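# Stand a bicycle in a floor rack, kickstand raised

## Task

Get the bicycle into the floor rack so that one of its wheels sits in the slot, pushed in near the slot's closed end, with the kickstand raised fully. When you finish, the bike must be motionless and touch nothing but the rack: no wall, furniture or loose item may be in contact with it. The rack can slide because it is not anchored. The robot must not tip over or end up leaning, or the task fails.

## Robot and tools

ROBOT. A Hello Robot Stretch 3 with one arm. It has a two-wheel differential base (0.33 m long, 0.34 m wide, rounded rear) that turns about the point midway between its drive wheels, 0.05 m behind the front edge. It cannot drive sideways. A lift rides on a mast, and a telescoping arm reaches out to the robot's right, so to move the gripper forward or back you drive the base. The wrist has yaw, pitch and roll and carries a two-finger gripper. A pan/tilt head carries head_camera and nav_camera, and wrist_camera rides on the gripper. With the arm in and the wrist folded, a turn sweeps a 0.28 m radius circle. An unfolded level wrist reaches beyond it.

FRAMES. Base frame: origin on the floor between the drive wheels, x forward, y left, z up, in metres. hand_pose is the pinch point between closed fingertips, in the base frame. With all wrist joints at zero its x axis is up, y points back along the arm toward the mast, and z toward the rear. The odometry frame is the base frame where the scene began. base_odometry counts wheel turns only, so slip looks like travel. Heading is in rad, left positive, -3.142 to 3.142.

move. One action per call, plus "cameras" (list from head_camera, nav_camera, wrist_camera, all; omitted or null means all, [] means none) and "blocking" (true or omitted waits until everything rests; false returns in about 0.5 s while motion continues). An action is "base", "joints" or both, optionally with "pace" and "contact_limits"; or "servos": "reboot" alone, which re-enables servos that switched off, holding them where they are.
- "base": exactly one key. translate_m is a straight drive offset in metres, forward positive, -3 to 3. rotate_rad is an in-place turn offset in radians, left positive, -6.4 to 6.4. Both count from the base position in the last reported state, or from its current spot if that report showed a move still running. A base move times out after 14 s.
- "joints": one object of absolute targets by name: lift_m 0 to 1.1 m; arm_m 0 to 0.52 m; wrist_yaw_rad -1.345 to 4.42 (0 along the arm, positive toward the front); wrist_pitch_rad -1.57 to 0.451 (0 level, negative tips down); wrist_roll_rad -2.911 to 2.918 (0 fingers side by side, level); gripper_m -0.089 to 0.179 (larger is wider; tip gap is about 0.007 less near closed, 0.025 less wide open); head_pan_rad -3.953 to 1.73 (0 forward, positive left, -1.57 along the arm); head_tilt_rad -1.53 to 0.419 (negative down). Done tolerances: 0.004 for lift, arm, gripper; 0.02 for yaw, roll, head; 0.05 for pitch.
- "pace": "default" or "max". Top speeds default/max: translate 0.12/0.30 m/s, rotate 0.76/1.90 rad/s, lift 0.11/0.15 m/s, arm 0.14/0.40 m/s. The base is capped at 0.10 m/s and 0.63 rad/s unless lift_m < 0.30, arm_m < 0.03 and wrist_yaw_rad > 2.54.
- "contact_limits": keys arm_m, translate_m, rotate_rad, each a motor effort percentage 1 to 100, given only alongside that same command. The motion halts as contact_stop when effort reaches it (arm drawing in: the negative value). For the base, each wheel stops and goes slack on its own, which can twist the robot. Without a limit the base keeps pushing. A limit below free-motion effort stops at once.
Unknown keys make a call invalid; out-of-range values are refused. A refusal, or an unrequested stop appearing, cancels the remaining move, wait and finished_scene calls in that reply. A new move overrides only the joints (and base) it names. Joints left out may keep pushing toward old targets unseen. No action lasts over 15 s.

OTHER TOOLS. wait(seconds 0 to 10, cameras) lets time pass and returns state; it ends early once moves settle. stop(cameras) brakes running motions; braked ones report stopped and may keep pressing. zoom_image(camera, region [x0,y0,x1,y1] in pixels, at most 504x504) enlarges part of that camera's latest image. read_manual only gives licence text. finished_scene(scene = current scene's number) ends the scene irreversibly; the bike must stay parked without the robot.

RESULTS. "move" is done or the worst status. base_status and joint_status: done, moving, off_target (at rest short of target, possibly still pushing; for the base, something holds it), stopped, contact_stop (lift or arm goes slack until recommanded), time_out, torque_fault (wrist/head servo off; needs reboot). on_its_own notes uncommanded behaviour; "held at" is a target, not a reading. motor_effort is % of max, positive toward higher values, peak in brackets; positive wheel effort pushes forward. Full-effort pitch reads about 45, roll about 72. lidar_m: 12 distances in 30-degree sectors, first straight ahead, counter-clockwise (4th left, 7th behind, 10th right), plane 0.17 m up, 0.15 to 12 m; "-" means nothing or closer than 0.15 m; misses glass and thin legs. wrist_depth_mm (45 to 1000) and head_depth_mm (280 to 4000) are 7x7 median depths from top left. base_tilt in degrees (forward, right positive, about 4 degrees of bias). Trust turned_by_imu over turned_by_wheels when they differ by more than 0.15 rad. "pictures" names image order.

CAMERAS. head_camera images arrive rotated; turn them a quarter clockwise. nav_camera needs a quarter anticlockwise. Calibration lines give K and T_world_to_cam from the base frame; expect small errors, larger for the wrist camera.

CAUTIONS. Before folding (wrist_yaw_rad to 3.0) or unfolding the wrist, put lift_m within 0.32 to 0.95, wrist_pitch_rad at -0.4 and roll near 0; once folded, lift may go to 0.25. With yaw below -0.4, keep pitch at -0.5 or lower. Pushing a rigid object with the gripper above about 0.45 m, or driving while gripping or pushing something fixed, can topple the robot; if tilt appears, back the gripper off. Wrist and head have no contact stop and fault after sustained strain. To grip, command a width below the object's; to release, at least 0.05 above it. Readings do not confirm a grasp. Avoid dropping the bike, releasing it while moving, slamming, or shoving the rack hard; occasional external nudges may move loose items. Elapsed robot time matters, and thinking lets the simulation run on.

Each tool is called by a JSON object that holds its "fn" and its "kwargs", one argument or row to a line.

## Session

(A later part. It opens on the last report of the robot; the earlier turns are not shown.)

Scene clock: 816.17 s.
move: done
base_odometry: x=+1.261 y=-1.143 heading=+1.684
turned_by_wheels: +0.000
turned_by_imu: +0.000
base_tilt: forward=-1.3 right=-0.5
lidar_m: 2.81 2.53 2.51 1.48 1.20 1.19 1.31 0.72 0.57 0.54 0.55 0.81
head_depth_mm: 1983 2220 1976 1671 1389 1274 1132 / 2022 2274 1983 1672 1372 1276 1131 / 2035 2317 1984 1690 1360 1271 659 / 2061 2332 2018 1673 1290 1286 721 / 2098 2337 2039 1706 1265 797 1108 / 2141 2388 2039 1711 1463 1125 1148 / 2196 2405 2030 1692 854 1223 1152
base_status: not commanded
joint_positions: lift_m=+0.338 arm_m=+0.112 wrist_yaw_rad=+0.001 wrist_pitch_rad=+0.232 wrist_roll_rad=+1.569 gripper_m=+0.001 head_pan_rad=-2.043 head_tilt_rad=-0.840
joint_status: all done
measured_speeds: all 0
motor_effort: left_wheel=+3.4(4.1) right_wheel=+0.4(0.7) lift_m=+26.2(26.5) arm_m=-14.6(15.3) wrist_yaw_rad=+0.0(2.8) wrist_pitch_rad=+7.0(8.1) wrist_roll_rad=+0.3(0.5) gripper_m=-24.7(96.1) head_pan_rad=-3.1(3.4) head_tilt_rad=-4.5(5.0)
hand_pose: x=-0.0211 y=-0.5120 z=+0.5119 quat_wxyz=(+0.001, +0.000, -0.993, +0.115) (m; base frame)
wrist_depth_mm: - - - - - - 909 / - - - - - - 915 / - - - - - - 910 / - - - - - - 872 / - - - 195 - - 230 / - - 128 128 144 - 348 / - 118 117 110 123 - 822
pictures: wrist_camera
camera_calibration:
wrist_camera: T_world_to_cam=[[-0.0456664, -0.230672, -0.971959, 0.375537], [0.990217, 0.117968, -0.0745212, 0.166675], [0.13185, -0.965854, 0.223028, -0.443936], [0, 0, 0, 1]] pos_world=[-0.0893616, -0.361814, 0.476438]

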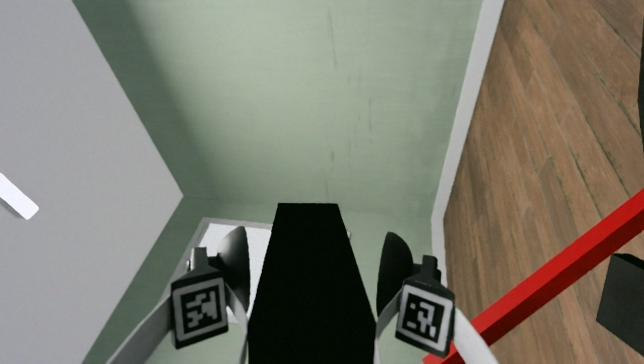

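{"fn": "move", "kwargs": {
  "joints": {"gripper_m":-0.03,"wrist_pitch_rad":0.17,"lift_m":0.364,"arm_m":0.145},
  "cameras": ["wrist_camera"]
}}

{"fn": "move", "kwargs": {
  "joints": {"wrist_pitch_rad":0.1,"lift_m":0.387,"arm_m":0.175},
  "cameras": ["head_camera","wrist_camera"]
}}

Scene clock: 824.10 s.
move: off_target
base_odometry: x=+1.261 y=-1.143 heading=+1.683
turned_by_wheels: +0.000
turned_by_imu: +0.000
base_tilt: forward=-1.3 right=-0.5
lidar_m: 2.80 2.53 2.52 1.48 1.20 1.19 1.31 0.74 0.61 0.55 0.54 0.82
head_depth_mm: 1980 2223 1984 1662 1382 1270 1137 / 2001 2279 1982 1665 1371 1273 1135 / 2038 2299 1993 1672 1360 1283 621 / 2088 2352 2008 1680 1268 1256 1107 / 2129 2328 1986 1694 1151 712 1129 / 2119 2386 2035 1704 1177 1012 1145 / 2165 2431 2061 1717 857 1237 1155
base_status: not commanded
joint_positions: lift_m=+0.364 arm_m=+0.145 wrist_yaw_rad=-0.026 wrist_pitch_rad=+0.144 wrist_roll_rad=+1.571 gripper_m=-0.026 head_pan_rad=-2.043 head_tilt_rad=-0.840
joint_status: gripper_m off_target (ended at -0.026, target -0.030); the others done
measured_speeds: all 0
on_its_own: wrist_yaw_rad is at rest, and its effort (+23.6) is outside its rest range (-9 to +9)
motor_effort: left_wheel=-2.5(3.7) right_wheel=+7.0(7.1) lift_m=+28.5(38.7) arm_m=+21.3(30.5) wrist_yaw_rad=+23.6(23.7) wrist_pitch_rad=+4.8(6.7) wrist_roll_rad=-0.5(0.7) gripper_m=-19.6(98.0) head_pan_rad=-3.0(3.7) head_tilt_rad=-4.1(4.9)
hand_pose: x=-0.0280 y=-0.5470 z=+0.5155 quat_wxyz=(+0.001, -0.013, -0.997, +0.072) (m; base frame)
wrist_depth_mm: - - - - - - 811 / - - - - - - 782 / - - - - - - 781 / - - - - - - 768 / - - - 198 - - 229 / - - 129 129 143 887 356 / - 112 108 110 122 919 693
pictures: wrist_camera
camera_calibration:
wrist_camera: T_world_to_cam=[[-0.0475956, -0.143593, -0.988492, 0.426761], [0.993319, 0.0973506, -0.0619696, 0.160336], [0.105129, -0.984837, 0.138, -0.444939], [0, 0, 0, 1]] pos_world=[-0.0921771, -0.392521, 0.493187]

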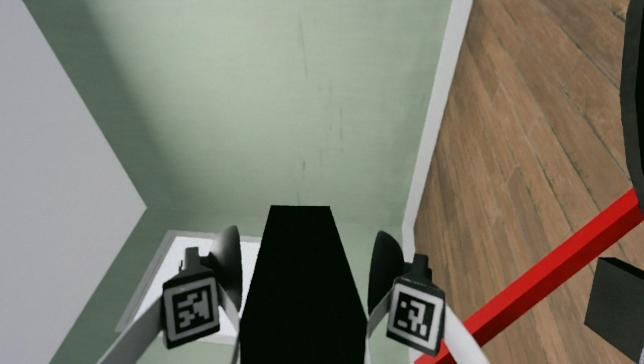

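Scene clock: 825.60 s.
move: done
base_odometry: x=+1.261 y=-1.143 heading=+1.683
turned_by_wheels: +0.000
turned_by_imu: +0.000
base_tilt: forward=-1.3 right=-0.4
lidar_m: 2.80 2.53 2.52 1.48 1.20 1.19 1.31 2.03 0.62 0.55 0.55 0.83
head_depth_mm: 1979 2221 1965 1673 1390 1272 1133 / 2003 2266 1983 1682 1365 1269 1134 / 2053 2288 2008 1676 1357 1274 603 / 2060 2307 2000 1681 1258 1219 1105 / 2113 2341 2011 1700 1148 708 1148 / 2136 2350 2037 1706 1077 1135 1151 / 2154 2427 2060 1699 881 1266 1157
base_status: not commanded
joint_positions: lift_m=+0.387 arm_m=+0.175 wrist_yaw_rad=-0.061 wrist_pitch_rad=+0.074 wrist_roll_rad=+1.572 gripper_m=-0.023 head_pan_rad=-2.043 head_tilt_rad=-0.840
joint_status: all done
measured_speeds: all 0
on_its_own: wrist_yaw_rad is held at -0.046, not at your +0.000, by its stall guard, which is not easing now; gripper_m is held at -0.024, not at your -0.030, by its stall guard, which is not easing now; wrist_yaw_rad is at rest, and its effort (+13.4) is outside its rest range (-9 to +9)
motor_effort: left_wheel=-3.3(3.7) right_wheel=+6.6(7.7) lift_m=+26.8(38.0) arm_m=+21.3(24.7) wrist_yaw_rad=+13.4(25.3) wrist_pitch_rad=+4.9(6.2) wrist_roll_rad=-1.2(1.3) gripper_m=-18.2(20.8) head_pan_rad=-3.1(3.7) head_tilt_rad=-4.4(4.9)
hand_pose: x=-0.0370 y=-0.5768 z=+0.5204 quat_wxyz=(+0.001, -0.030, -0.999, +0.037) (m; base frame)
wrist_depth_mm: - - - - - - 732 / - - - - - - 175 / - - - - - - 729 / - - - - - - 712 / - - - 203 - - 234 / - - 133 130 143 843 353 / - 119 108 110 122 833 365
pictures: head_camera (sideways), wrist_camera
camera_calibration:
head_camera: T_world_to_cam=[[0.381605, 0.645505, -0.66159, 0.884734], [0.880935, -0.470707, 0.04886, -0.0663489], [-0.279876, -0.601463, -0.748272, 0.93687], [0, 0, 0, 1]] pos_world=[-0.0169621, -0.0388378, 1.28961]
wrist_camera: T_world_to_cam=[[-0.0470258, -0.0724705, -0.996261, 0.47203], [0.99641, 0.0668916, -0.0518987, 0.149738], [0.0704027, -0.995125, 0.0690647, -0.445445], [0, 0, 0, 1]] pos_world=[-0.0956424, -0.419081, 0.508801]

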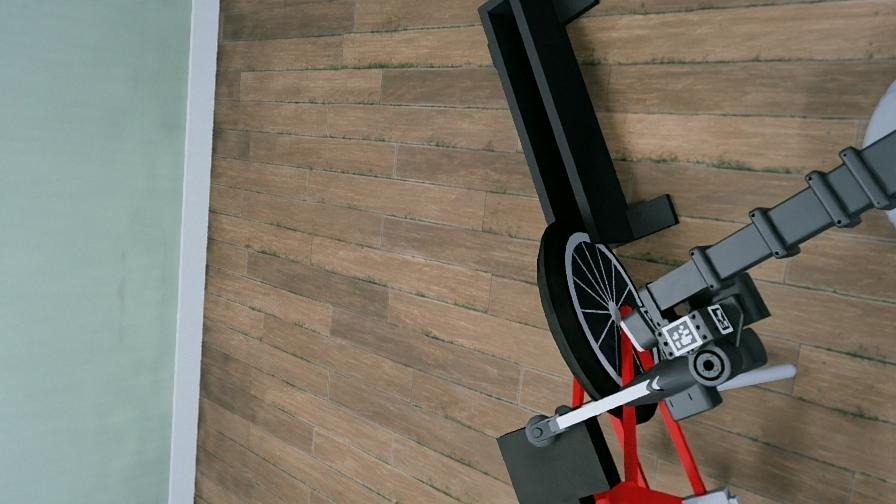

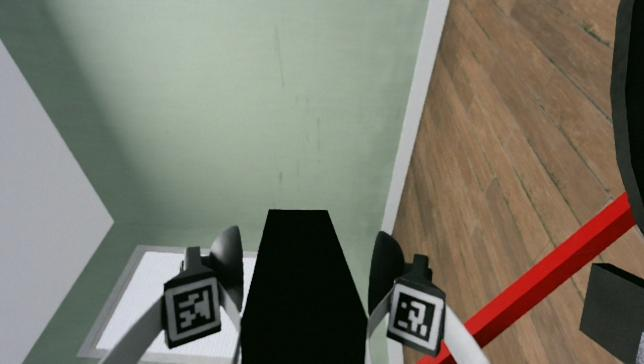

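{"fn": "move", "kwargs": {
  "joints": {"wrist_pitch_rad":0.04,"lift_m":0.405,"arm_m":0.195},
  "cameras": ["head_camera","wrist_camera"]
}}

{"fn": "zoom_image", "kwargs": {
  "camera": "head_camera",
  "region": [500, 160, 720, 380]
}}

Scene clock: 829.83 s.
move: done
base_odometry: x=+1.261 y=-1.143 heading=+1.684
turned_by_wheels: +0.000
turned_by_imu: +0.000
base_tilt: forward=-1.3 right=-0.5
lidar_m: 2.81 2.54 2.51 1.48 1.20 1.19 1.31 2.03 0.62 0.55 0.80 0.83
head_depth_mm: 1992 2227 1965 1660 1390 1267 1131 / 2000 2273 1991 1677 1372 1268 1138 / 2041 2285 2004 1675 1360 1281 587 / 2070 2367 2016 1691 1278 1221 1113 / 2110 2360 2031 1693 1095 707 1148 / 2135 2363 2048 1708 1115 777 1150 / 2175 2427 2044 1715 883 1275 1152
base_status: not commanded
joint_positions: lift_m=+0.405 arm_m=+0.195 wrist_yaw_rad=-0.056 wrist_pitch_rad=+0.017 wrist_roll_rad=+1.572 gripper_m=-0.023 head_pan_rad=-2.043 head_tilt_rad=-0.840
joint_status: all done
measured_speeds: all 0
on_its_own: wrist_yaw_rad is held at -0.046, not at your +0.000, by its stall guard, which is not easing now; gripper_m is held at -0.024, not at your -0.030, by its stall guard, which is not easing now
motor_effort: left_wheel=-3.1(3.9) right_wheel=+5.1(6.6) lift_m=+32.4(36.0) arm_m=+19.0(26.2) wrist_yaw_rad=+9.3(13.2) wrist_pitch_rad=+4.2(5.0) wrist_roll_rad=-1.0(1.3) gripper_m=-19.3(20.0) head_pan_rad=-3.1(3.5) head_tilt_rad=-4.1(5.2)
hand_pose: x=-0.0356 y=-0.5962 z=+0.5236 quat_wxyz=(+0.000, -0.028, -1.000, +0.008) (m; base frame)
wrist_depth_mm: - - - - - - 171 / - - - - - 990 173 / - - - - - 966 181 / - - - - - 948 670 / - - 171 203 - 946 237 / - - 133 129 145 762 362 / - 109 108 110 122 823 378
pictures: head_camera (sideways), wrist_camera
camera_calibration:
head_camera: T_world_to_cam=[[0.381605, 0.645505, -0.66159, 0.884734], [0.880935, -0.470707, 0.04886, -0.0663489], [-0.279876, -0.601463, -0.748272, 0.93687], [0, 0, 0, 1]] pos_world=[-0.0169621, -0.0388378, 1.28961]
wrist_camera: T_world_to_cam=[[-0.0434513, -0.0154047, -0.998937, 0.509426], [0.996203, 0.0748308, -0.0444864, 0.150673], [0.0754365, -0.997077, 0.0120947, -0.436163], [0, 0, 0, 1]] pos_world=[-0.0950631, -0.438316, 0.520862]

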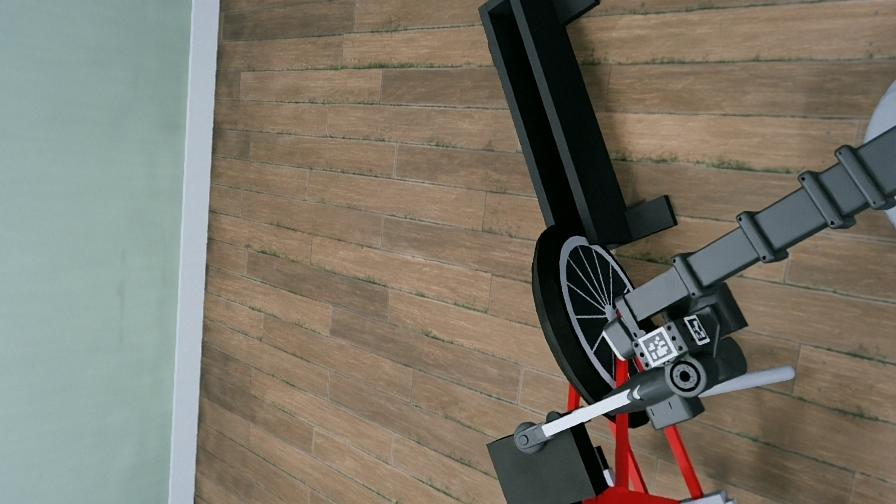

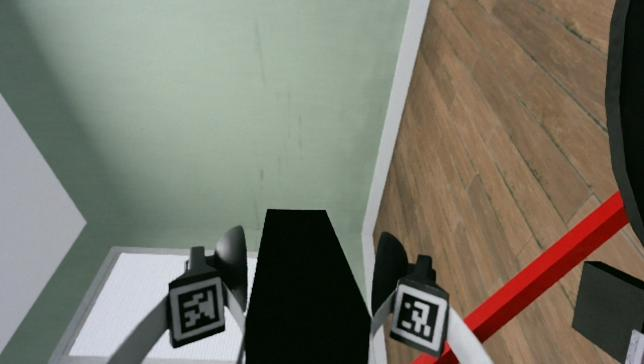

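Scaled by 2.291 from the camera's 896x504 image, which has a finer 1280x720 frame.

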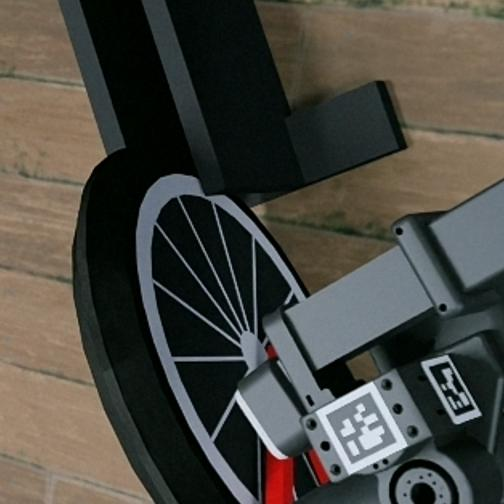

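{"fn": "move", "kwargs": {
  "joints": {"lift_m":0.418},
  "cameras": ["head_camera","wrist_camera"]
}}

{"fn": "zoom_image", "kwargs": {
  "camera": "head_camera",
  "region": [500, 160, 720, 380]
}}

Scene clock: 834.57 s.
move: done
base_odometry: x=+1.261 y=-1.143 heading=+1.684
turned_by_wheels: +0.000
turned_by_imu: +0.000
base_tilt: forward=-1.3 right=-0.5
lidar_m: 2.81 2.53 2.51 1.47 1.20 1.19 1.31 2.02 0.62 0.55 0.80 0.84
head_depth_mm: 1970 2221 1974 1658 1391 1264 1127 / 2012 2245 1982 1671 1379 1272 1132 / 2023 2322 2001 1684 1357 1282 572 / 2082 2313 1996 1688 1269 1223 1106 / 2093 2347 2024 1697 1087 698 1149 / 2132 2355 2022 1699 1099 781 1154 / 2162 2434 2041 1719 885 1275 1155
base_status: not commanded
joint_positions: lift_m=+0.418 arm_m=+0.195 wrist_yaw_rad=-0.055 wrist_pitch_rad=-0.025 wrist_roll_rad=+1.572 gripper_m=-0.023 head_pan_rad=-2.043 head_tilt_rad=-0.840
joint_status: all done
measured_speeds: all 0
on_its_own: wrist_yaw_rad is held at -0.046, not at your +0.000, by its stall guard, which is not easing now; gripper_m is held at -0.024, not at your -0.030, by its stall guard, which is not easing now
motor_effort: left_wheel=-3.2(3.4) right_wheel=+5.1(5.4) lift_m=+38.1(39.1) arm_m=+12.3(20.2) wrist_yaw_rad=+6.9(9.5) wrist_pitch_rad=+11.9(12.4) wrist_roll_rad=-0.8(1.2) gripper_m=-20.2(21.4) head_pan_rad=-2.9(3.7) head_tilt_rad=-3.9(5.0)
hand_pose: x=-0.0354 y=-0.5952 z=+0.5259 quat_wxyz=(-0.001, -0.027, -1.000, -0.013) (m; base frame)
wrist_depth_mm: - - - - - 923 172 / - - - - - 920 176 / - - - - - 929 183 / - - - - - 891 200 / - - 202 206 - 931 243 / - - 129 130 143 253 356 / - - 119 110 123 756 368
pictures: head_camera (sideways), wrist_camera
camera_calibration:
head_camera: T_world_to_cam=[[0.381605, 0.645505, -0.66159, 0.884734], [0.880935, -0.470707, 0.04886, -0.0663489], [-0.279876, -0.601463, -0.748272, 0.93687], [0, 0, 0, 1]] pos_world=[-0.0169621, -0.0388378, 1.28961]
wrist_camera: T_world_to_cam=[[-0.0411578, 0.026147, -0.99881, 0.536501], [0.996248, 0.0772497, -0.03903, 0.149039], [0.0761373, -0.996669, -0.0292283, -0.413201], [0, 0, 0, 1]] pos_world=[-0.0949387, -0.437366, 0.529603]

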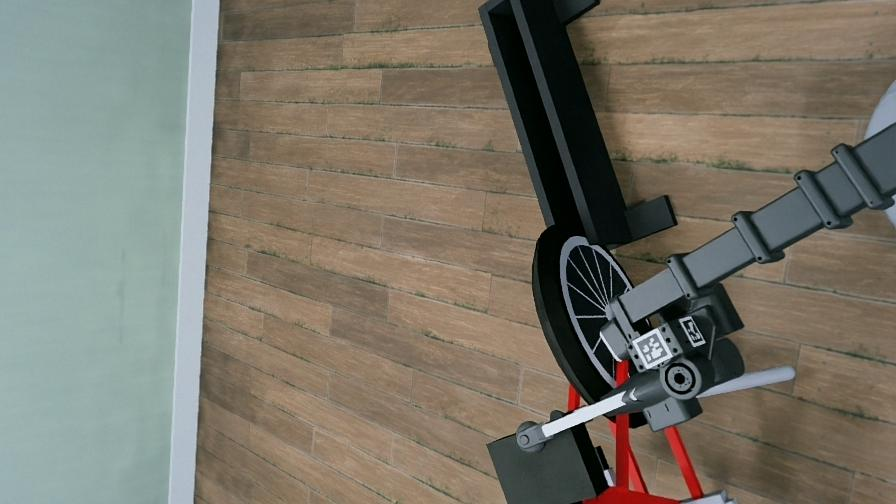

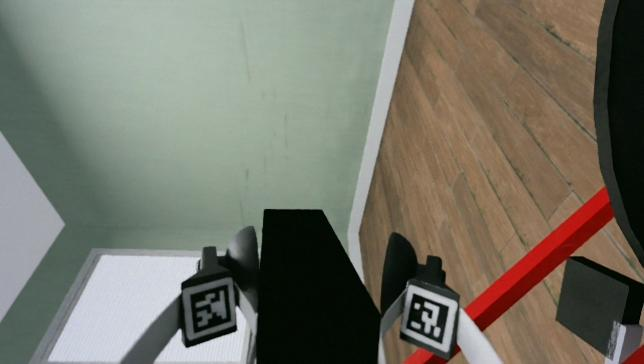

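Scaled by 2.291 from the camera's 896x504 image, which has a finer 1280x720 frame.

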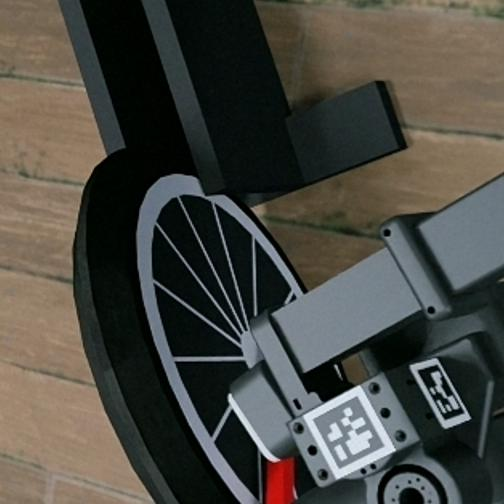

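{"fn": "move", "kwargs": {
  "joints": {"lift_m":0.422,"wrist_pitch_rad":0.12,"gripper_m":-0.04},
  "base": {"translate_m":-0.05},
  "cameras": ["head_camera","wrist_camera"]
}}

{"fn": "zoom_image", "kwargs": {
  "camera": "head_camera",
  "region": [500, 160, 720, 380]
}}

Scene clock: 843.83 s.
move: off_target
base_odometry: x=+1.267 y=-1.193 heading=+1.685
turned_by_wheels: +0.001
turned_by_imu: +0.002
base_tilt: forward=-1.3 right=-0.4
lidar_m: 2.85 2.57 2.54 1.42 1.16 1.15 1.26 1.97 0.62 0.55 0.84 0.87
head_depth_mm: 1928 2207 1963 1670 1379 1263 1134 / 1979 2196 1996 1669 1376 1279 1131 / 2012 2258 1990 1688 1355 1277 568 / 2046 2316 2016 1686 1282 679 1111 / 2082 2334 2023 1704 1080 695 1149 / 2100 2363 2034 1704 1100 771 1152 / 2159 2386 2039 1713 884 1277 1154
base_status: done
joint_positions: lift_m=+0.422 arm_m=+0.195 wrist_yaw_rad=+0.001 wrist_pitch_rad=-0.022 wrist_roll_rad=+1.575 gripper_m=-0.035 head_pan_rad=-2.043 head_tilt_rad=-0.840
joint_status: wrist_pitch_rad off_target (ended at -0.022, target +0.120); gripper_m off_target (ended at -0.035, target -0.040); the others done
measured_speeds: all 0
on_its_own: wrist_yaw_rad is held at -0.046, not at your +0.000, by its stall guard, which is still easing; right_wheel is at rest, and its effort (-26.0) is outside its rest range (-21 to +21); wrist_pitch_rad is at rest, and its effort (+26.0) is outside its rest range (-8 to +12)
motor_effort: left_wheel=+13.7(13.9) right_wheel=-26.0(26.1) lift_m=+44.1(45.3) arm_m=-12.1(13.3) wrist_yaw_rad=-40.3(40.5) wrist_pitch_rad=+26.0(27.4) wrist_roll_rad=-2.0(2.1) gripper_m=-25.0(97.8) head_pan_rad=-2.8(3.6) head_tilt_rad=-4.3(5.0)
hand_pose: x=-0.0212 y=-0.5956 z=+0.5306 quat_wxyz=(-0.002, +0.000, -1.000, -0.012) (m; base frame)
wrist_depth_mm: - - - - - 916 675 / - - - - - 928 664 / - - - - - 900 662 / - - - - - 904 242 / - - - 176 - 881 347 / - - 129 127 128 750 359 / - - 123 111 123 774 362
pictures: head_camera (sideways), wrist_camera
camera_calibration:
head_camera: T_world_to_cam=[[0.381605, 0.645505, -0.66159, 0.884734], [0.880935, -0.470707, 0.04886, -0.0663489], [-0.279876, -0.601463, -0.748272, 0.93687], [0, 0, 0, 1]] pos_world=[-0.0169621, -0.0388378, 1.28961]
wrist_camera: T_world_to_cam=[[-0.0394913, 0.0212567, -0.998994, 0.538971], [0.990563, 0.132151, -0.0363461, 0.166302], [0.131245, -0.991002, -0.0262749, -0.411587], [0, 0, 0, 1]] pos_world=[-0.0894293, -0.441317, 0.533659]

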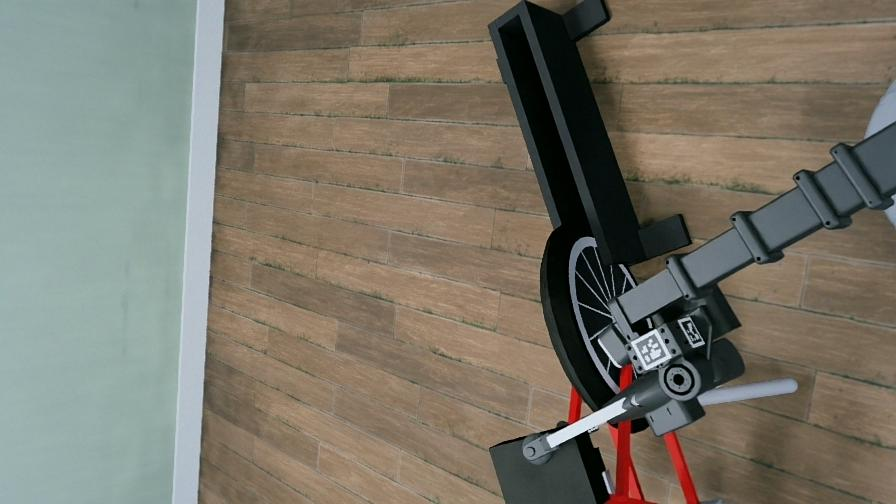

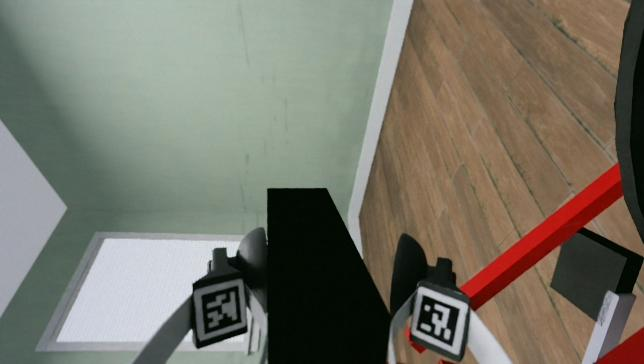

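Scaled by 2.291 from the camera's 896x504 image, which has a finer 1280x720 frame.

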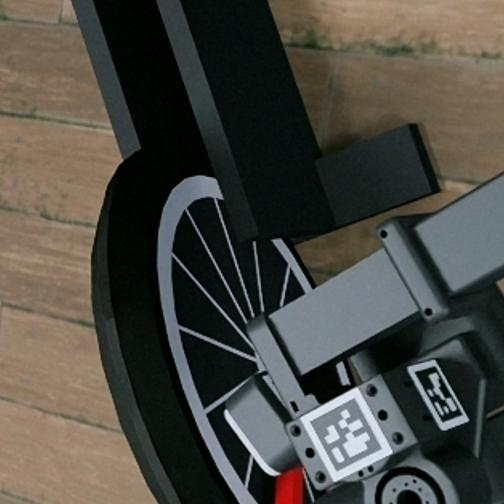

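{"fn": "move", "kwargs": {
  "base": {"translate_m":-0.04},
  "cameras": ["head_camera","wrist_camera"]
}}

{"fn": "zoom_image", "kwargs": {
  "camera": "head_camera",
  "region": [500, 160, 720, 380]
}}

Scene clock: 849.80 s.
move: done
base_odometry: x=+1.271 y=-1.232 heading=+1.686
turned_by_wheels: +0.001
turned_by_imu: +0.002
base_tilt: forward=-1.3 right=-0.4
lidar_m: 2.89 2.59 2.57 1.39 1.13 1.12 1.23 1.91 0.61 0.56 0.86 0.89
head_depth_mm: 1943 2207 1969 1670 1381 1256 1130 / 1941 2196 1978 1672 1366 1272 1133 / 1988 2242 2008 1685 1336 1278 567 / 2025 2293 2001 1692 1279 680 1105 / 2036 2336 2033 1687 1079 702 1149 / 2089 2337 2020 1715 1440 766 1152 / 2123 2383 2053 1711 885 1275 1156
base_status: done
joint_positions: lift_m=+0.422 arm_m=+0.195 wrist_yaw_rad=+0.085 wrist_pitch_rad=-0.062 wrist_roll_rad=+1.577 gripper_m=-0.027 head_pan_rad=-2.043 head_tilt_rad=-0.840
joint_status: not commanded
measured_speeds: all 0
on_its_own: wrist_pitch_rad is held at -0.040, not at your +0.120, by its stall guard, which is not easing now; gripper_m is held at -0.028, not at your -0.040, by its stall guard, which is not easing now; right_wheel is at rest, and its effort (-34.8) is outside its rest range (-21 to +21)
motor_effort: left_wheel=+17.8(23.7) right_wheel=-34.8(46.3) lift_m=+19.8(20.2) arm_m=-9.8(11.3) wrist_yaw_rad=-58.4(81.0) wrist_pitch_rad=+4.2(5.0) wrist_roll_rad=-2.7(2.8) gripper_m=-18.7(20.1) head_pan_rad=-2.8(3.6) head_tilt_rad=-4.5(4.9)
hand_pose: x=+0.0002 y=-0.5933 z=+0.5205 quat_wxyz=(-0.001, +0.042, -0.999, -0.032) (m; base frame)
wrist_depth_mm: - - - - - 894 637 / - - - - - 879 651 / - - - - - 874 183 / - - - - - 860 197 / - - 169 180 - 263 359 / - - 135 137 144 822 384 / - - 120 119 124 795 180
pictures: head_camera (sideways), wrist_camera
camera_calibration:
head_camera: T_world_to_cam=[[0.381605, 0.645504, -0.66159, 0.884734], [0.880935, -0.470708, 0.04886, -0.0663489], [-0.279876, -0.601463, -0.748272, 0.93687], [0, 0, 0, 1]] pos_world=[-0.0169621, -0.0388378, 1.28961]
wrist_camera: T_world_to_cam=[[-0.0430595, 0.0574754, -0.997418, 0.550314], [0.975877, 0.216297, -0.0296656, 0.190882], [0.214033, -0.974634, -0.0654025, -0.382308], [0, 0, 0, 1]] pos_world=[-0.0807541, -0.445527, 0.529552]

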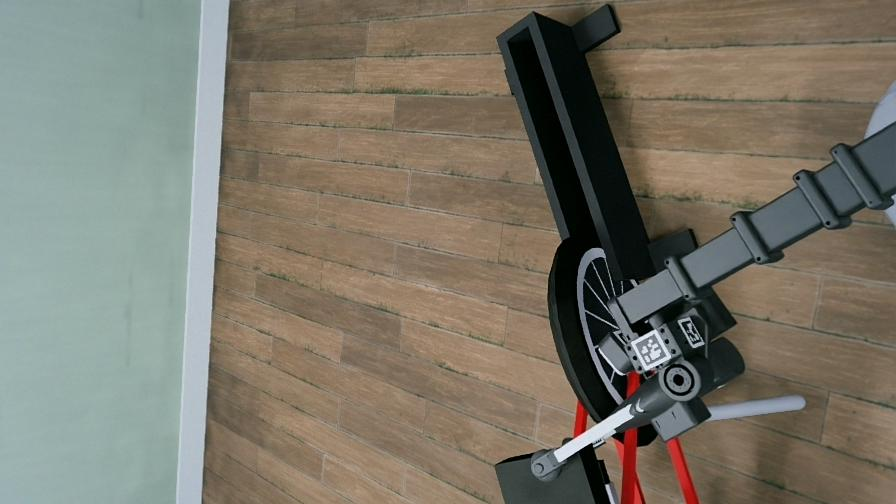

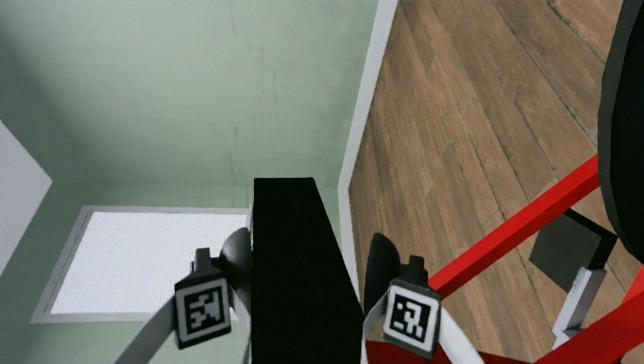

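Scaled by 2.291 from the camera's 896x504 image, which has a finer 1280x720 frame.

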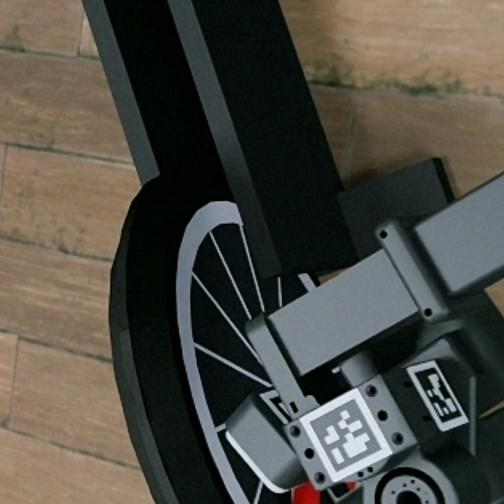

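{"fn": "move", "kwargs": {
  "joints": {"lift_m":0.427,"wrist_pitch_rad":0.08,"gripper_m":-0.04,"wrist_yaw_rad":0.0},
  "cameras": ["head_camera","wrist_camera"]
}}

{"fn": "move", "kwargs": {
  "base": {"translate_m":-0.04},
  "cameras": ["head_camera","wrist_camera"]
}}

{"fn": "zoom_image", "kwargs": {
  "camera": "head_camera",
  "region": [500, 160, 720, 380]
}}

Scene clock: 854.00 s.
move: off_target
base_odometry: x=+1.271 y=-1.232 heading=+1.686
turned_by_wheels: +0.000
turned_by_imu: +0.000
base_tilt: forward=-1.3 right=-0.4
lidar_m: 2.88 2.59 2.57 1.39 1.13 1.12 1.23 1.92 0.61 0.56 0.86 0.89
head_depth_mm: 1924 2211 1971 1646 1380 1267 1132 / 1958 2217 1970 1679 1367 1267 1134 / 1991 2231 2004 1680 1341 1278 562 / 2010 2283 2007 1693 1260 675 1107 / 2064 2320 2027 1688 1081 698 1143 / 2088 2348 2030 1696 1092 762 1138 / 2102 2384 2042 1695 898 1273 1154
base_status: not commanded
joint_positions: lift_m=+0.427 arm_m=+0.195 wrist_yaw_rad=+0.065 wrist_pitch_rad=-0.041 wrist_roll_rad=+1.579 gripper_m=-0.038 head_pan_rad=-2.043 head_tilt_rad=-0.841
joint_status: wrist_yaw_rad off_target (ended at +0.065, target +0.000); wrist_pitch_rad off_target (ended at -0.041, target +0.080); the others done
measured_speeds: all 0
on_its_own: right_wheel is at rest, and its effort (-28.8) is outside its rest range (-21 to +21); wrist_yaw_rad is at rest, and its effort (-55.0) is outside its rest range (-9 to +9); wrist_pitch_rad is at rest, and its effort (+22.2) is outside its rest range (-8 to +12)
motor_effort: left_wheel=+17.1(17.3) right_wheel=-28.8(29.0) lift_m=+42.6(43.2) arm_m=-8.1(9.1) wrist_yaw_rad=-55.0(60.2) wrist_pitch_rad=+22.2(22.9) wrist_roll_rad=-3.2(3.2) gripper_m=-39.3(86.8) head_pan_rad=-3.7(3.7) head_tilt_rad=-3.4(4.8)
hand_pose: x=-0.0047 y=-0.5945 z=+0.5310 quat_wxyz=(-0.003, +0.033, -0.999, -0.021) (m; base frame)
wrist_depth_mm: - - - - - 923 640 / - - - - - 882 650 / - - - - - 899 651 / - - - - - 905 247 / - - - 184 - 437 364 / - - 124 140 143 778 390 / - - 122 121 124 779 182
pictures: head_camera (sideways), wrist_camera
camera_calibration:
head_camera: T_world_to_cam=[[0.381784, 0.645855, -0.661144, 0.884152], [0.880922, -0.470733, 0.0488489, -0.0663343], [-0.279673, -0.601066, -0.748667, 0.937382], [0, 0, 0, 1]] pos_world=[-0.0169588, -0.0388313, 1.28958]
wrist_camera: T_world_to_cam=[[-0.0385574, 0.0369871, -0.998572, 0.549087], [0.980044, 0.196419, -0.0305666, 0.184918], [0.195008, -0.979822, -0.0438224, -0.396353], [0, 0, 0, 1]] pos_world=[-0.0827646, -0.444986, 0.536586]

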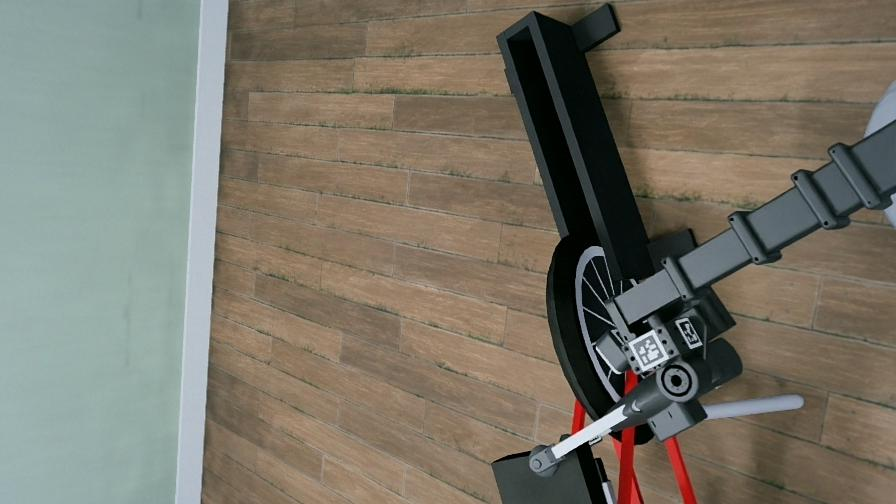

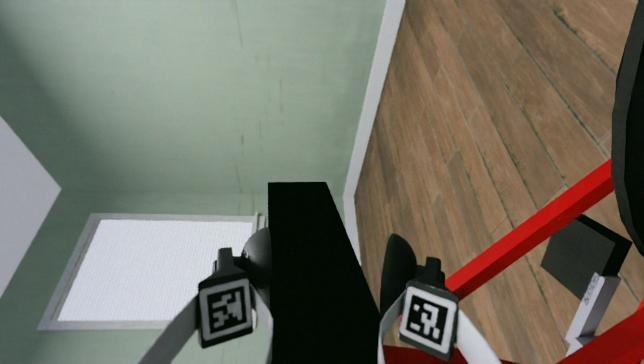

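Scene clock: 855.43 s.
move: done
base_odometry: x=+1.276 y=-1.272 heading=+1.686
turned_by_wheels: +0.000
turned_by_imu: +0.000
base_tilt: forward=-1.4 right=-0.5
lidar_m: 2.91 2.61 2.59 1.35 1.10 1.09 1.20 1.86 0.60 0.56 0.88 0.91
head_depth_mm: 1914 2156 1980 1653 1360 1272 1129 / 1952 2230 1972 1676 1359 1275 1136 / 1972 2253 2004 1672 1337 1269 564 / 2022 2255 2006 1689 1282 674 1125 / 2023 2305 2021 1695 1084 696 1147 / 2061 2357 2025 1708 1061 762 1137 / 2097 2355 2051 1704 1042 1235 1159
base_status: done
joint_positions: lift_m=+0.427 arm_m=+0.195 wrist_yaw_rad=+0.001 wrist_pitch_rad=+0.055 wrist_roll_rad=+1.573 gripper_m=-0.036 head_pan_rad=-2.043 head_tilt_rad=-0.841
joint_status: not commanded
measured_speeds: all 0
on_its_own: wrist_yaw_rad moved -0.064 to your old target +0.000; wrist_pitch_rad moved +0.096 to your old target +0.080
motor_effort: left_wheel=-0.1(25.2) right_wheel=-0.5(50.3) lift_m=+18.6(43.3) arm_m=+1.1(8.7) wrist_yaw_rad=-1.3(85.2) wrist_pitch_rad=+4.6(22.7) wrist_roll_rad=-0.9(4.7) gripper_m=-12.4(40.1) head_pan_rad=-2.9(3.6) head_tilt_rad=-4.2(4.4)
hand_pose: x=-0.0210 y=-0.5971 z=+0.5556 quat_wxyz=(-0.001, +0.001, -1.000, +0.027) (m; base frame)
wrist_depth_mm: - - - - - - 725 / - - - - - - 725 / - - - - - - 715 / - - - - - - 706 / - - - - - - 704 / - - - 129 - - 695 / - - 121 126 - - 237
pictures: head_camera (sideways), wrist_camera
camera_calibration:
head_camera: T_world_to_cam=[[0.382063, 0.646156, -0.660689, 0.883557], [0.880838, -0.470892, 0.0488375, -0.0663189], [-0.279556, -0.600619, -0.74907, 0.937906], [0, 0, 0, 1]] pos_world=[-0.0169612, -0.0388212, 1.28955]
wrist_camera: T_world_to_cam=[[-0.0414303, -0.0566152, -0.997536, 0.516632], [0.99037, 0.129676, -0.0484924, 0.172458], [0.132102, -0.989939, 0.0506975, -0.4546], [0, 0, 0, 1]] pos_world=[-0.0893397, -0.443141, 0.546769]

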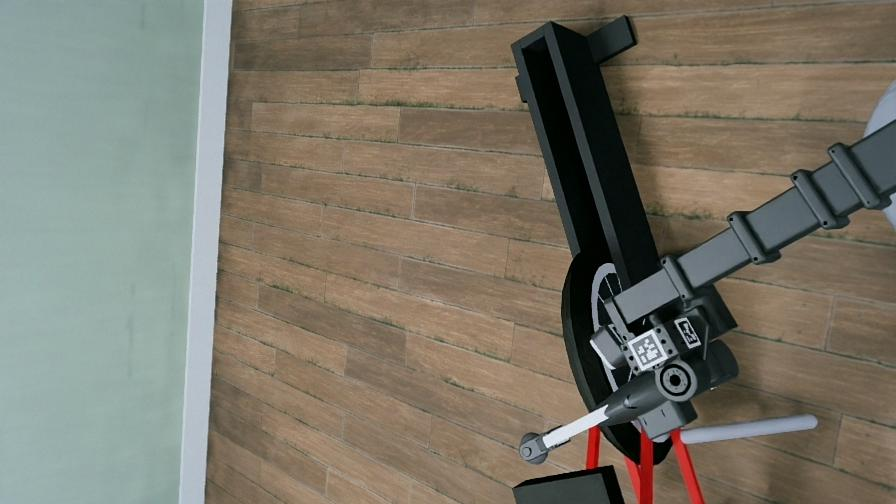

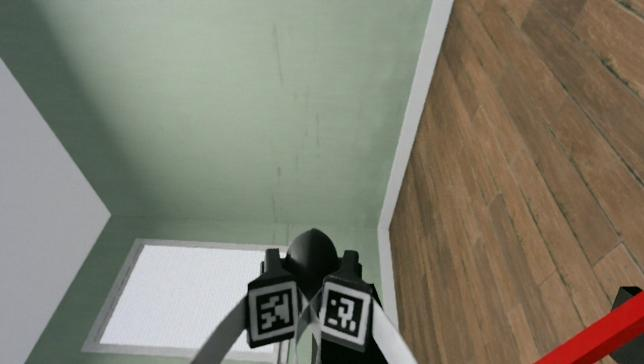

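Scaled by 2.291 from the camera's 896x504 image, which has a finer 1280x720 frame.

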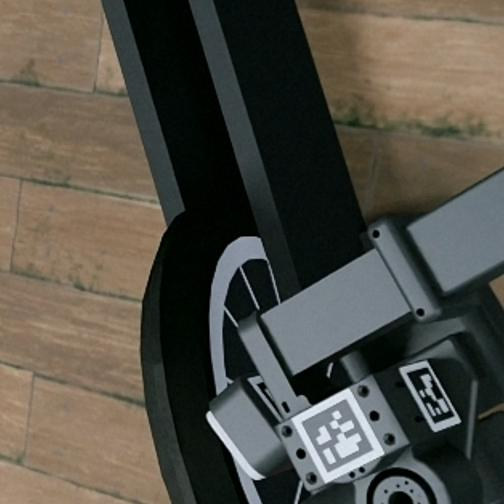

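{"fn": "move", "kwargs": {
  "joints": {"lift_m":0.6},
  "cameras": []
}}

{"fn": "move", "kwargs": {
  "joints": {"lift_m":0.75,"arm_m":0.36,"wrist_pitch_rad":-1.55,"wrist_roll_rad":1.7,"gripper_m":0.11,"wrist_yaw_rad":0},
  "cameras": ["head_camera","wrist_camera"]
}}

{"fn": "zoom_image", "kwargs": {
  "camera": "head_camera",
  "region": [500, 160, 720, 380]
}}

Scene clock: 864.67 s.
move: done
base_odometry: x=+1.276 y=-1.272 heading=+1.686
turned_by_wheels: +0.000
turned_by_imu: +0.000
base_tilt: forward=-1.4 right=-0.4
lidar_m: 2.93 2.61 2.59 1.35 1.10 1.09 1.20 1.87 0.60 0.56 0.88 0.91
head_depth_mm: 1903 2161 1991 1672 1369 1260 1132 / 1933 2236 1991 1665 1353 1273 412 / 1965 2238 1991 1673 1333 1222 421 / 2011 2264 2006 1701 1285 483 1140 / 2032 2285 2006 1692 562 1264 1143 / 2066 2332 2041 1709 541 1244 1135 / 2093 2373 2033 1668 841 1252 1155
base_status: not commanded
joint_positions: lift_m=+0.600 arm_m=+0.195 wrist_yaw_rad=+0.001 wrist_pitch_rad=+0.056 wrist_roll_rad=+1.573 gripper_m=-0.036 head_pan_rad=-2.043 head_tilt_rad=-0.841
joint_status: all done
measured_speeds: all 0
motor_effort: left_wheel=+0.0(0.7) right_wheel=-0.6(0.8) lift_m=+33.3(39.5) arm_m=+14.1(16.7) wrist_yaw_rad=-0.6(2.4) wrist_pitch_rad=+4.3(4.8) wrist_roll_rad=-1.2(1.6) gripper_m=-11.5(12.8) head_pan_rad=-2.6(3.6) head_tilt_rad=-3.5(4.5)
hand_pose: x=-0.0210 y=-0.5972 z=+0.7288 quat_wxyz=(-0.001, +0.001, -1.000, +0.028) (m; base frame)
wrist_depth_mm: - - - - - - 958 / - - - - - - 927 / - - - - - - 939 / - - - - - - 946 / - - - - - - 931 / - - - 129 - - 872 / - - 121 125 - - 209
pictures: none
No camera images: "cameras" was empty.

Scene clock: 867.13 s.
move: done
base_odometry: x=+1.276 y=-1.272 heading=+1.686
turned_by_wheels: +0.000
turned_by_imu: +0.000
base_tilt: forward=-1.3 right=-0.4
lidar_m: 2.92 2.62 2.59 1.34 1.10 1.09 1.19 1.87 0.60 0.56 0.87 0.91
head_depth_mm: 1922 2184 1973 1661 1360 1275 285 / 1948 2236 1989 1671 1352 302 286 / 1951 2228 1984 1684 1254 314 1123 / 2010 2228 2016 1677 361 1255 1143 / 2023 2281 2013 417 1107 1261 1146 / 2054 2327 516 627 1465 1248 1139 / 2116 2378 537 584 1041 1232 1153
base_status: not commanded
joint_positions: lift_m=+0.750 arm_m=+0.360 wrist_yaw_rad=+0.001 wrist_pitch_rad=-1.540 wrist_roll_rad=+1.698 gripper_m=+0.110 head_pan_rad=-2.043 head_tilt_rad=-0.841
joint_status: all done
measured_speeds: all 0
motor_effort: left_wheel=+0.6(0.6) right_wheel=-0.4(0.8) lift_m=+34.0(39.7) arm_m=+16.0(22.4) wrist_yaw_rad=-0.1(2.5) wrist_pitch_rad=-1.7(4.2) wrist_roll_rad=+0.8(1.8) gripper_m=-0.1(79.7) head_pan_rad=-2.9(3.9) head_tilt_rad=-3.5(4.4)
hand_pose: x=-0.0215 y=-0.4884 z=+0.6318 quat_wxyz=(-0.045, -0.044, -0.716, -0.695) (m; base frame)
wrist_depth_mm: 751 745 659 762 769 754 656 / 780 785 494 764 790 623 625 / 794 775 435 773 793 644 625 / 801 834 506 817 805 693 650 / 839 816 614 840 842 823 814 / 853 121 285 856 145 838 852 / 857 124 268 866 861 118 852
pictures: head_camera (sideways), wrist_camera
camera_calibration:
head_camera: T_world_to_cam=[[0.382063, 0.646156, -0.660689, 0.883557], [0.880838, -0.470892, 0.0488375, -0.0663189], [-0.279556, -0.600619, -0.74907, 0.937905], [0, 0, 0, 1]] pos_world=[-0.0169612, -0.0388212, 1.28955]
wrist_camera: T_world_to_cam=[[0.0828362, 0.996066, -0.0314807, 0.505181], [0.988127, -0.0779924, 0.132372, -0.0531684], [0.129396, -0.0420721, -0.9907, 0.77014], [0, 0, 0, 1]] pos_world=[-0.0889627, -0.474939, 0.785919]

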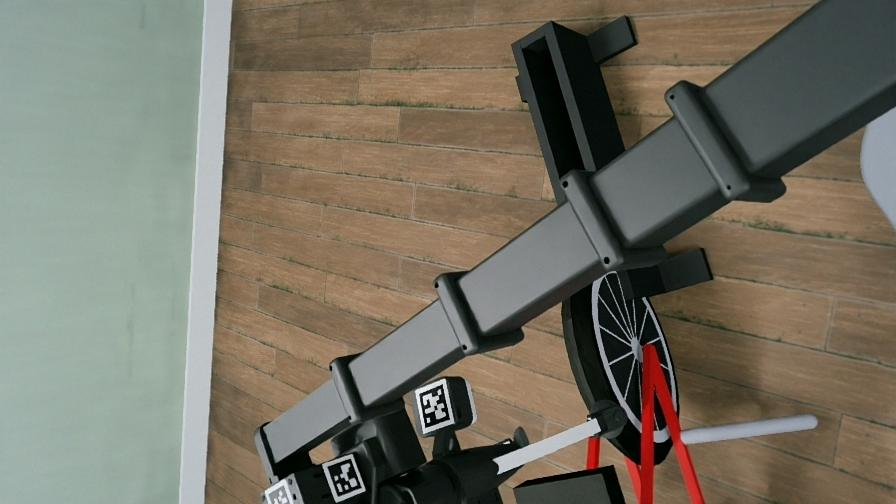

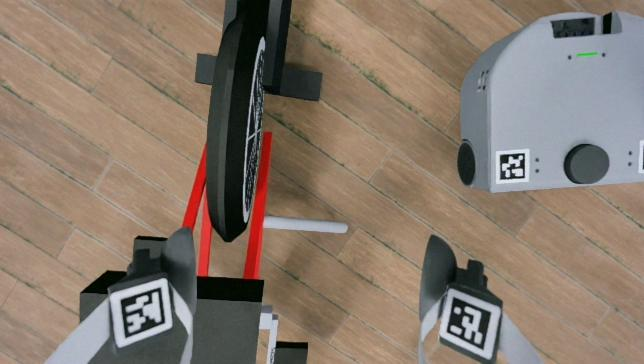

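Scaled by 2.291 from the camera's 896x504 image, which has a finer 1280x720 frame.

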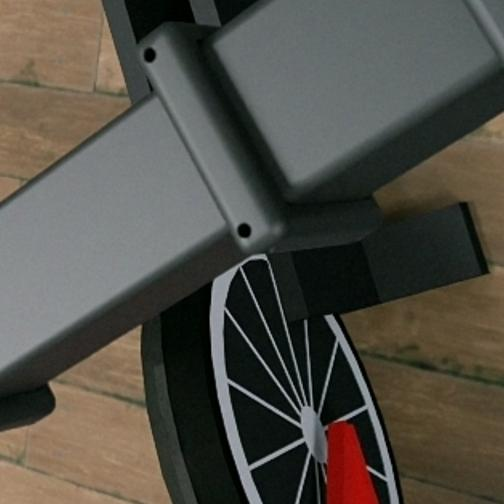

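{"fn": "move", "kwargs": {
  "base": {"rotate_rad":-0.17},
  "cameras": ["head_camera","wrist_camera"]
}}

Scene clock: 879.90 s.
move: done
base_odometry: x=+1.276 y=-1.272 heading=+1.516
turned_by_wheels: -0.170
turned_by_imu: -0.167
base_tilt: forward=-1.4 right=-0.4
lidar_m: 2.74 2.69 2.59 1.56 1.13 1.09 1.13 1.53 0.61 0.60 0.56 0.87
head_depth_mm: 1979 2213 1972 1656 1438 1261 285 / 1960 2225 1982 1674 1389 301 286 / 1964 2238 1992 1681 1301 314 1126 / 1967 2264 1989 1697 361 1265 1139 / 1967 2264 2010 417 1228 1265 1153 / 1960 2264 518 628 1470 1251 1150 / 1948 2247 536 585 1437 1099 1135
base_status: done
joint_positions: lift_m=+0.750 arm_m=+0.360 wrist_yaw_rad=+0.001 wrist_pitch_rad=-1.541 wrist_roll_rad=+1.698 gripper_m=+0.110 head_pan_rad=-2.043 head_tilt_rad=-0.841
joint_status: not commanded
measured_speeds: all 0
motor_effort: left_wheel=+3.7(8.9) right_wheel=-4.8(9.1) lift_m=+32.4(34.5) arm_m=+14.3(16.2) wrist_yaw_rad=-0.4(1.7) wrist_pitch_rad=-2.0(2.0) wrist_roll_rad=+0.2(0.8) gripper_m=+0.5(1.2) head_pan_rad=-3.3(3.6) head_tilt_rad=-3.7(4.5)
hand_pose: x=-0.0215 y=-0.4883 z=+0.6319 quat_wxyz=(-0.045, -0.044, -0.716, -0.695) (m; base frame)
wrist_depth_mm: 766 755 724 749 769 758 664 / 803 796 718 793 784 631 627 / 784 781 621 813 796 642 642 / 825 836 457 821 804 695 641 / 825 824 460 845 831 826 818 / 844 121 500 858 145 853 853 / 860 602 647 872 860 118 868
pictures: head_camera (sideways), wrist_camera
camera_calibration:
head_camera: T_world_to_cam=[[0.382063, 0.646156, -0.660689, 0.883557], [0.880838, -0.470892, 0.0488375, -0.0663189], [-0.279556, -0.600619, -0.74907, 0.937906], [0, 0, 0, 1]] pos_world=[-0.0169612, -0.0388211, 1.28955]
wrist_camera: T_world_to_cam=[[0.0828361, 0.996071, -0.0313187, 0.505045], [0.988127, -0.0780138, 0.132359, -0.0531688], [0.129395, -0.0419109, -0.990707, 0.770231], [0, 0, 0, 1]] pos_world=[-0.0889628, -0.474928, 0.785928]

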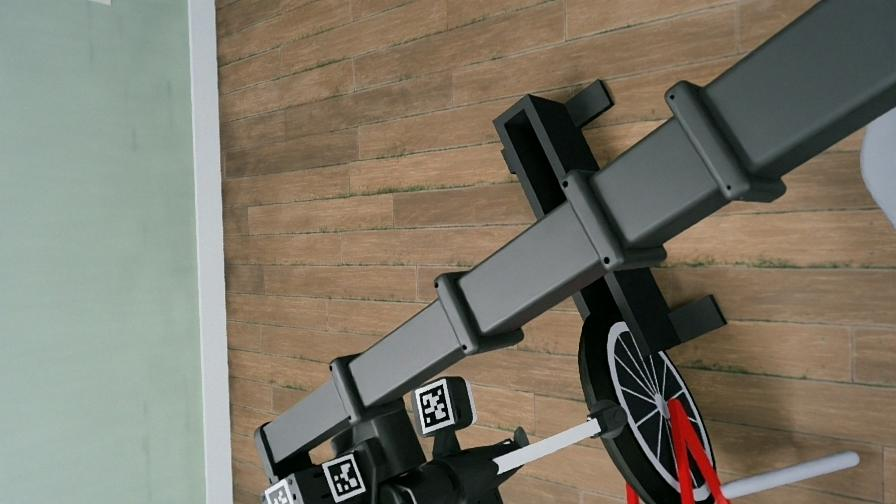

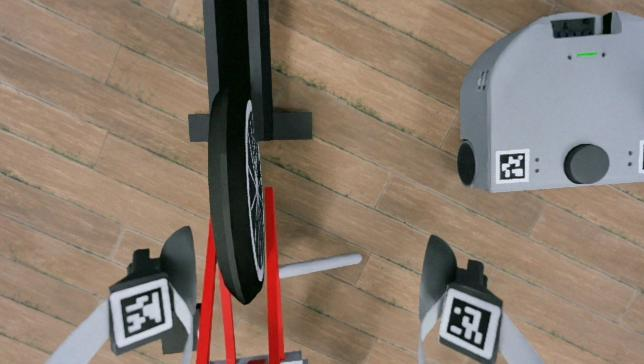

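{"fn": "move", "kwargs": {
  "base": {"translate_m":0.265},
  "cameras": ["wrist_camera"]
}}

Scene clock: 887.73 s.
move: done
base_odometry: x=+1.290 y=-1.008 heading=+1.516
turned_by_wheels: +0.000
turned_by_imu: +0.001
base_tilt: forward=-1.4 right=-0.5
lidar_m: 2.51 2.57 2.46 1.86 1.37 1.32 1.37 1.85 0.62 0.55 0.70 0.70
head_depth_mm: 2088 2298 1975 1657 1442 1266 285 / 2089 2314 1979 1680 1408 302 286 / 2073 2291 1999 1668 1191 314 1120 / 2083 2334 2005 1682 362 1259 1142 / 2093 2347 2019 417 1108 1262 1148 / 2075 2323 517 628 897 1274 1146 / 2098 2357 535 584 883 1112 1133
base_status: done
joint_positions: lift_m=+0.750 arm_m=+0.360 wrist_yaw_rad=+0.001 wrist_pitch_rad=-1.541 wrist_roll_rad=+1.698 gripper_m=+0.110 head_pan_rad=-2.043 head_tilt_rad=-0.841
joint_status: not commanded
measured_speeds: all 0
motor_effort: left_wheel=+4.1(8.6) right_wheel=+0.3(3.9) lift_m=+28.3(31.2) arm_m=+4.0(9.9) wrist_yaw_rad=-1.3(2.1) wrist_pitch_rad=-1.5(2.1) wrist_roll_rad=+1.0(1.0) gripper_m=+0.1(1.4) head_pan_rad=-3.6(3.7) head_tilt_rad=-4.0(4.3)
hand_pose: x=-0.0215 y=-0.4883 z=+0.6319 quat_wxyz=(-0.045, -0.044, -0.716, -0.695) (m; base frame)
wrist_depth_mm: 768 750 432 765 766 759 653 / 765 237 243 804 780 614 633 / 787 238 247 787 821 631 644 / 792 244 251 812 814 675 655 / 837 250 402 825 822 828 836 / 847 122 532 830 145 847 844 / 854 124 354 887 202 118 873
pictures: wrist_camera
camera_calibration:
wrist_camera: T_world_to_cam=[[0.0828366, 0.996071, -0.0313188, 0.505045], [0.988127, -0.0780142, 0.132359, -0.053169], [0.129395, -0.0419111, -0.990707, 0.770231], [0, 0, 0, 1]] pos_world=[-0.0889627, -0.474928, 0.785928]

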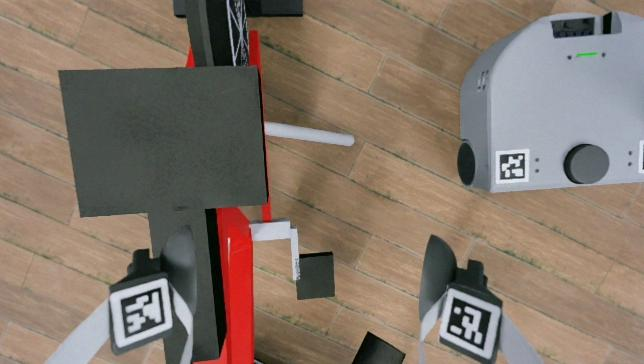

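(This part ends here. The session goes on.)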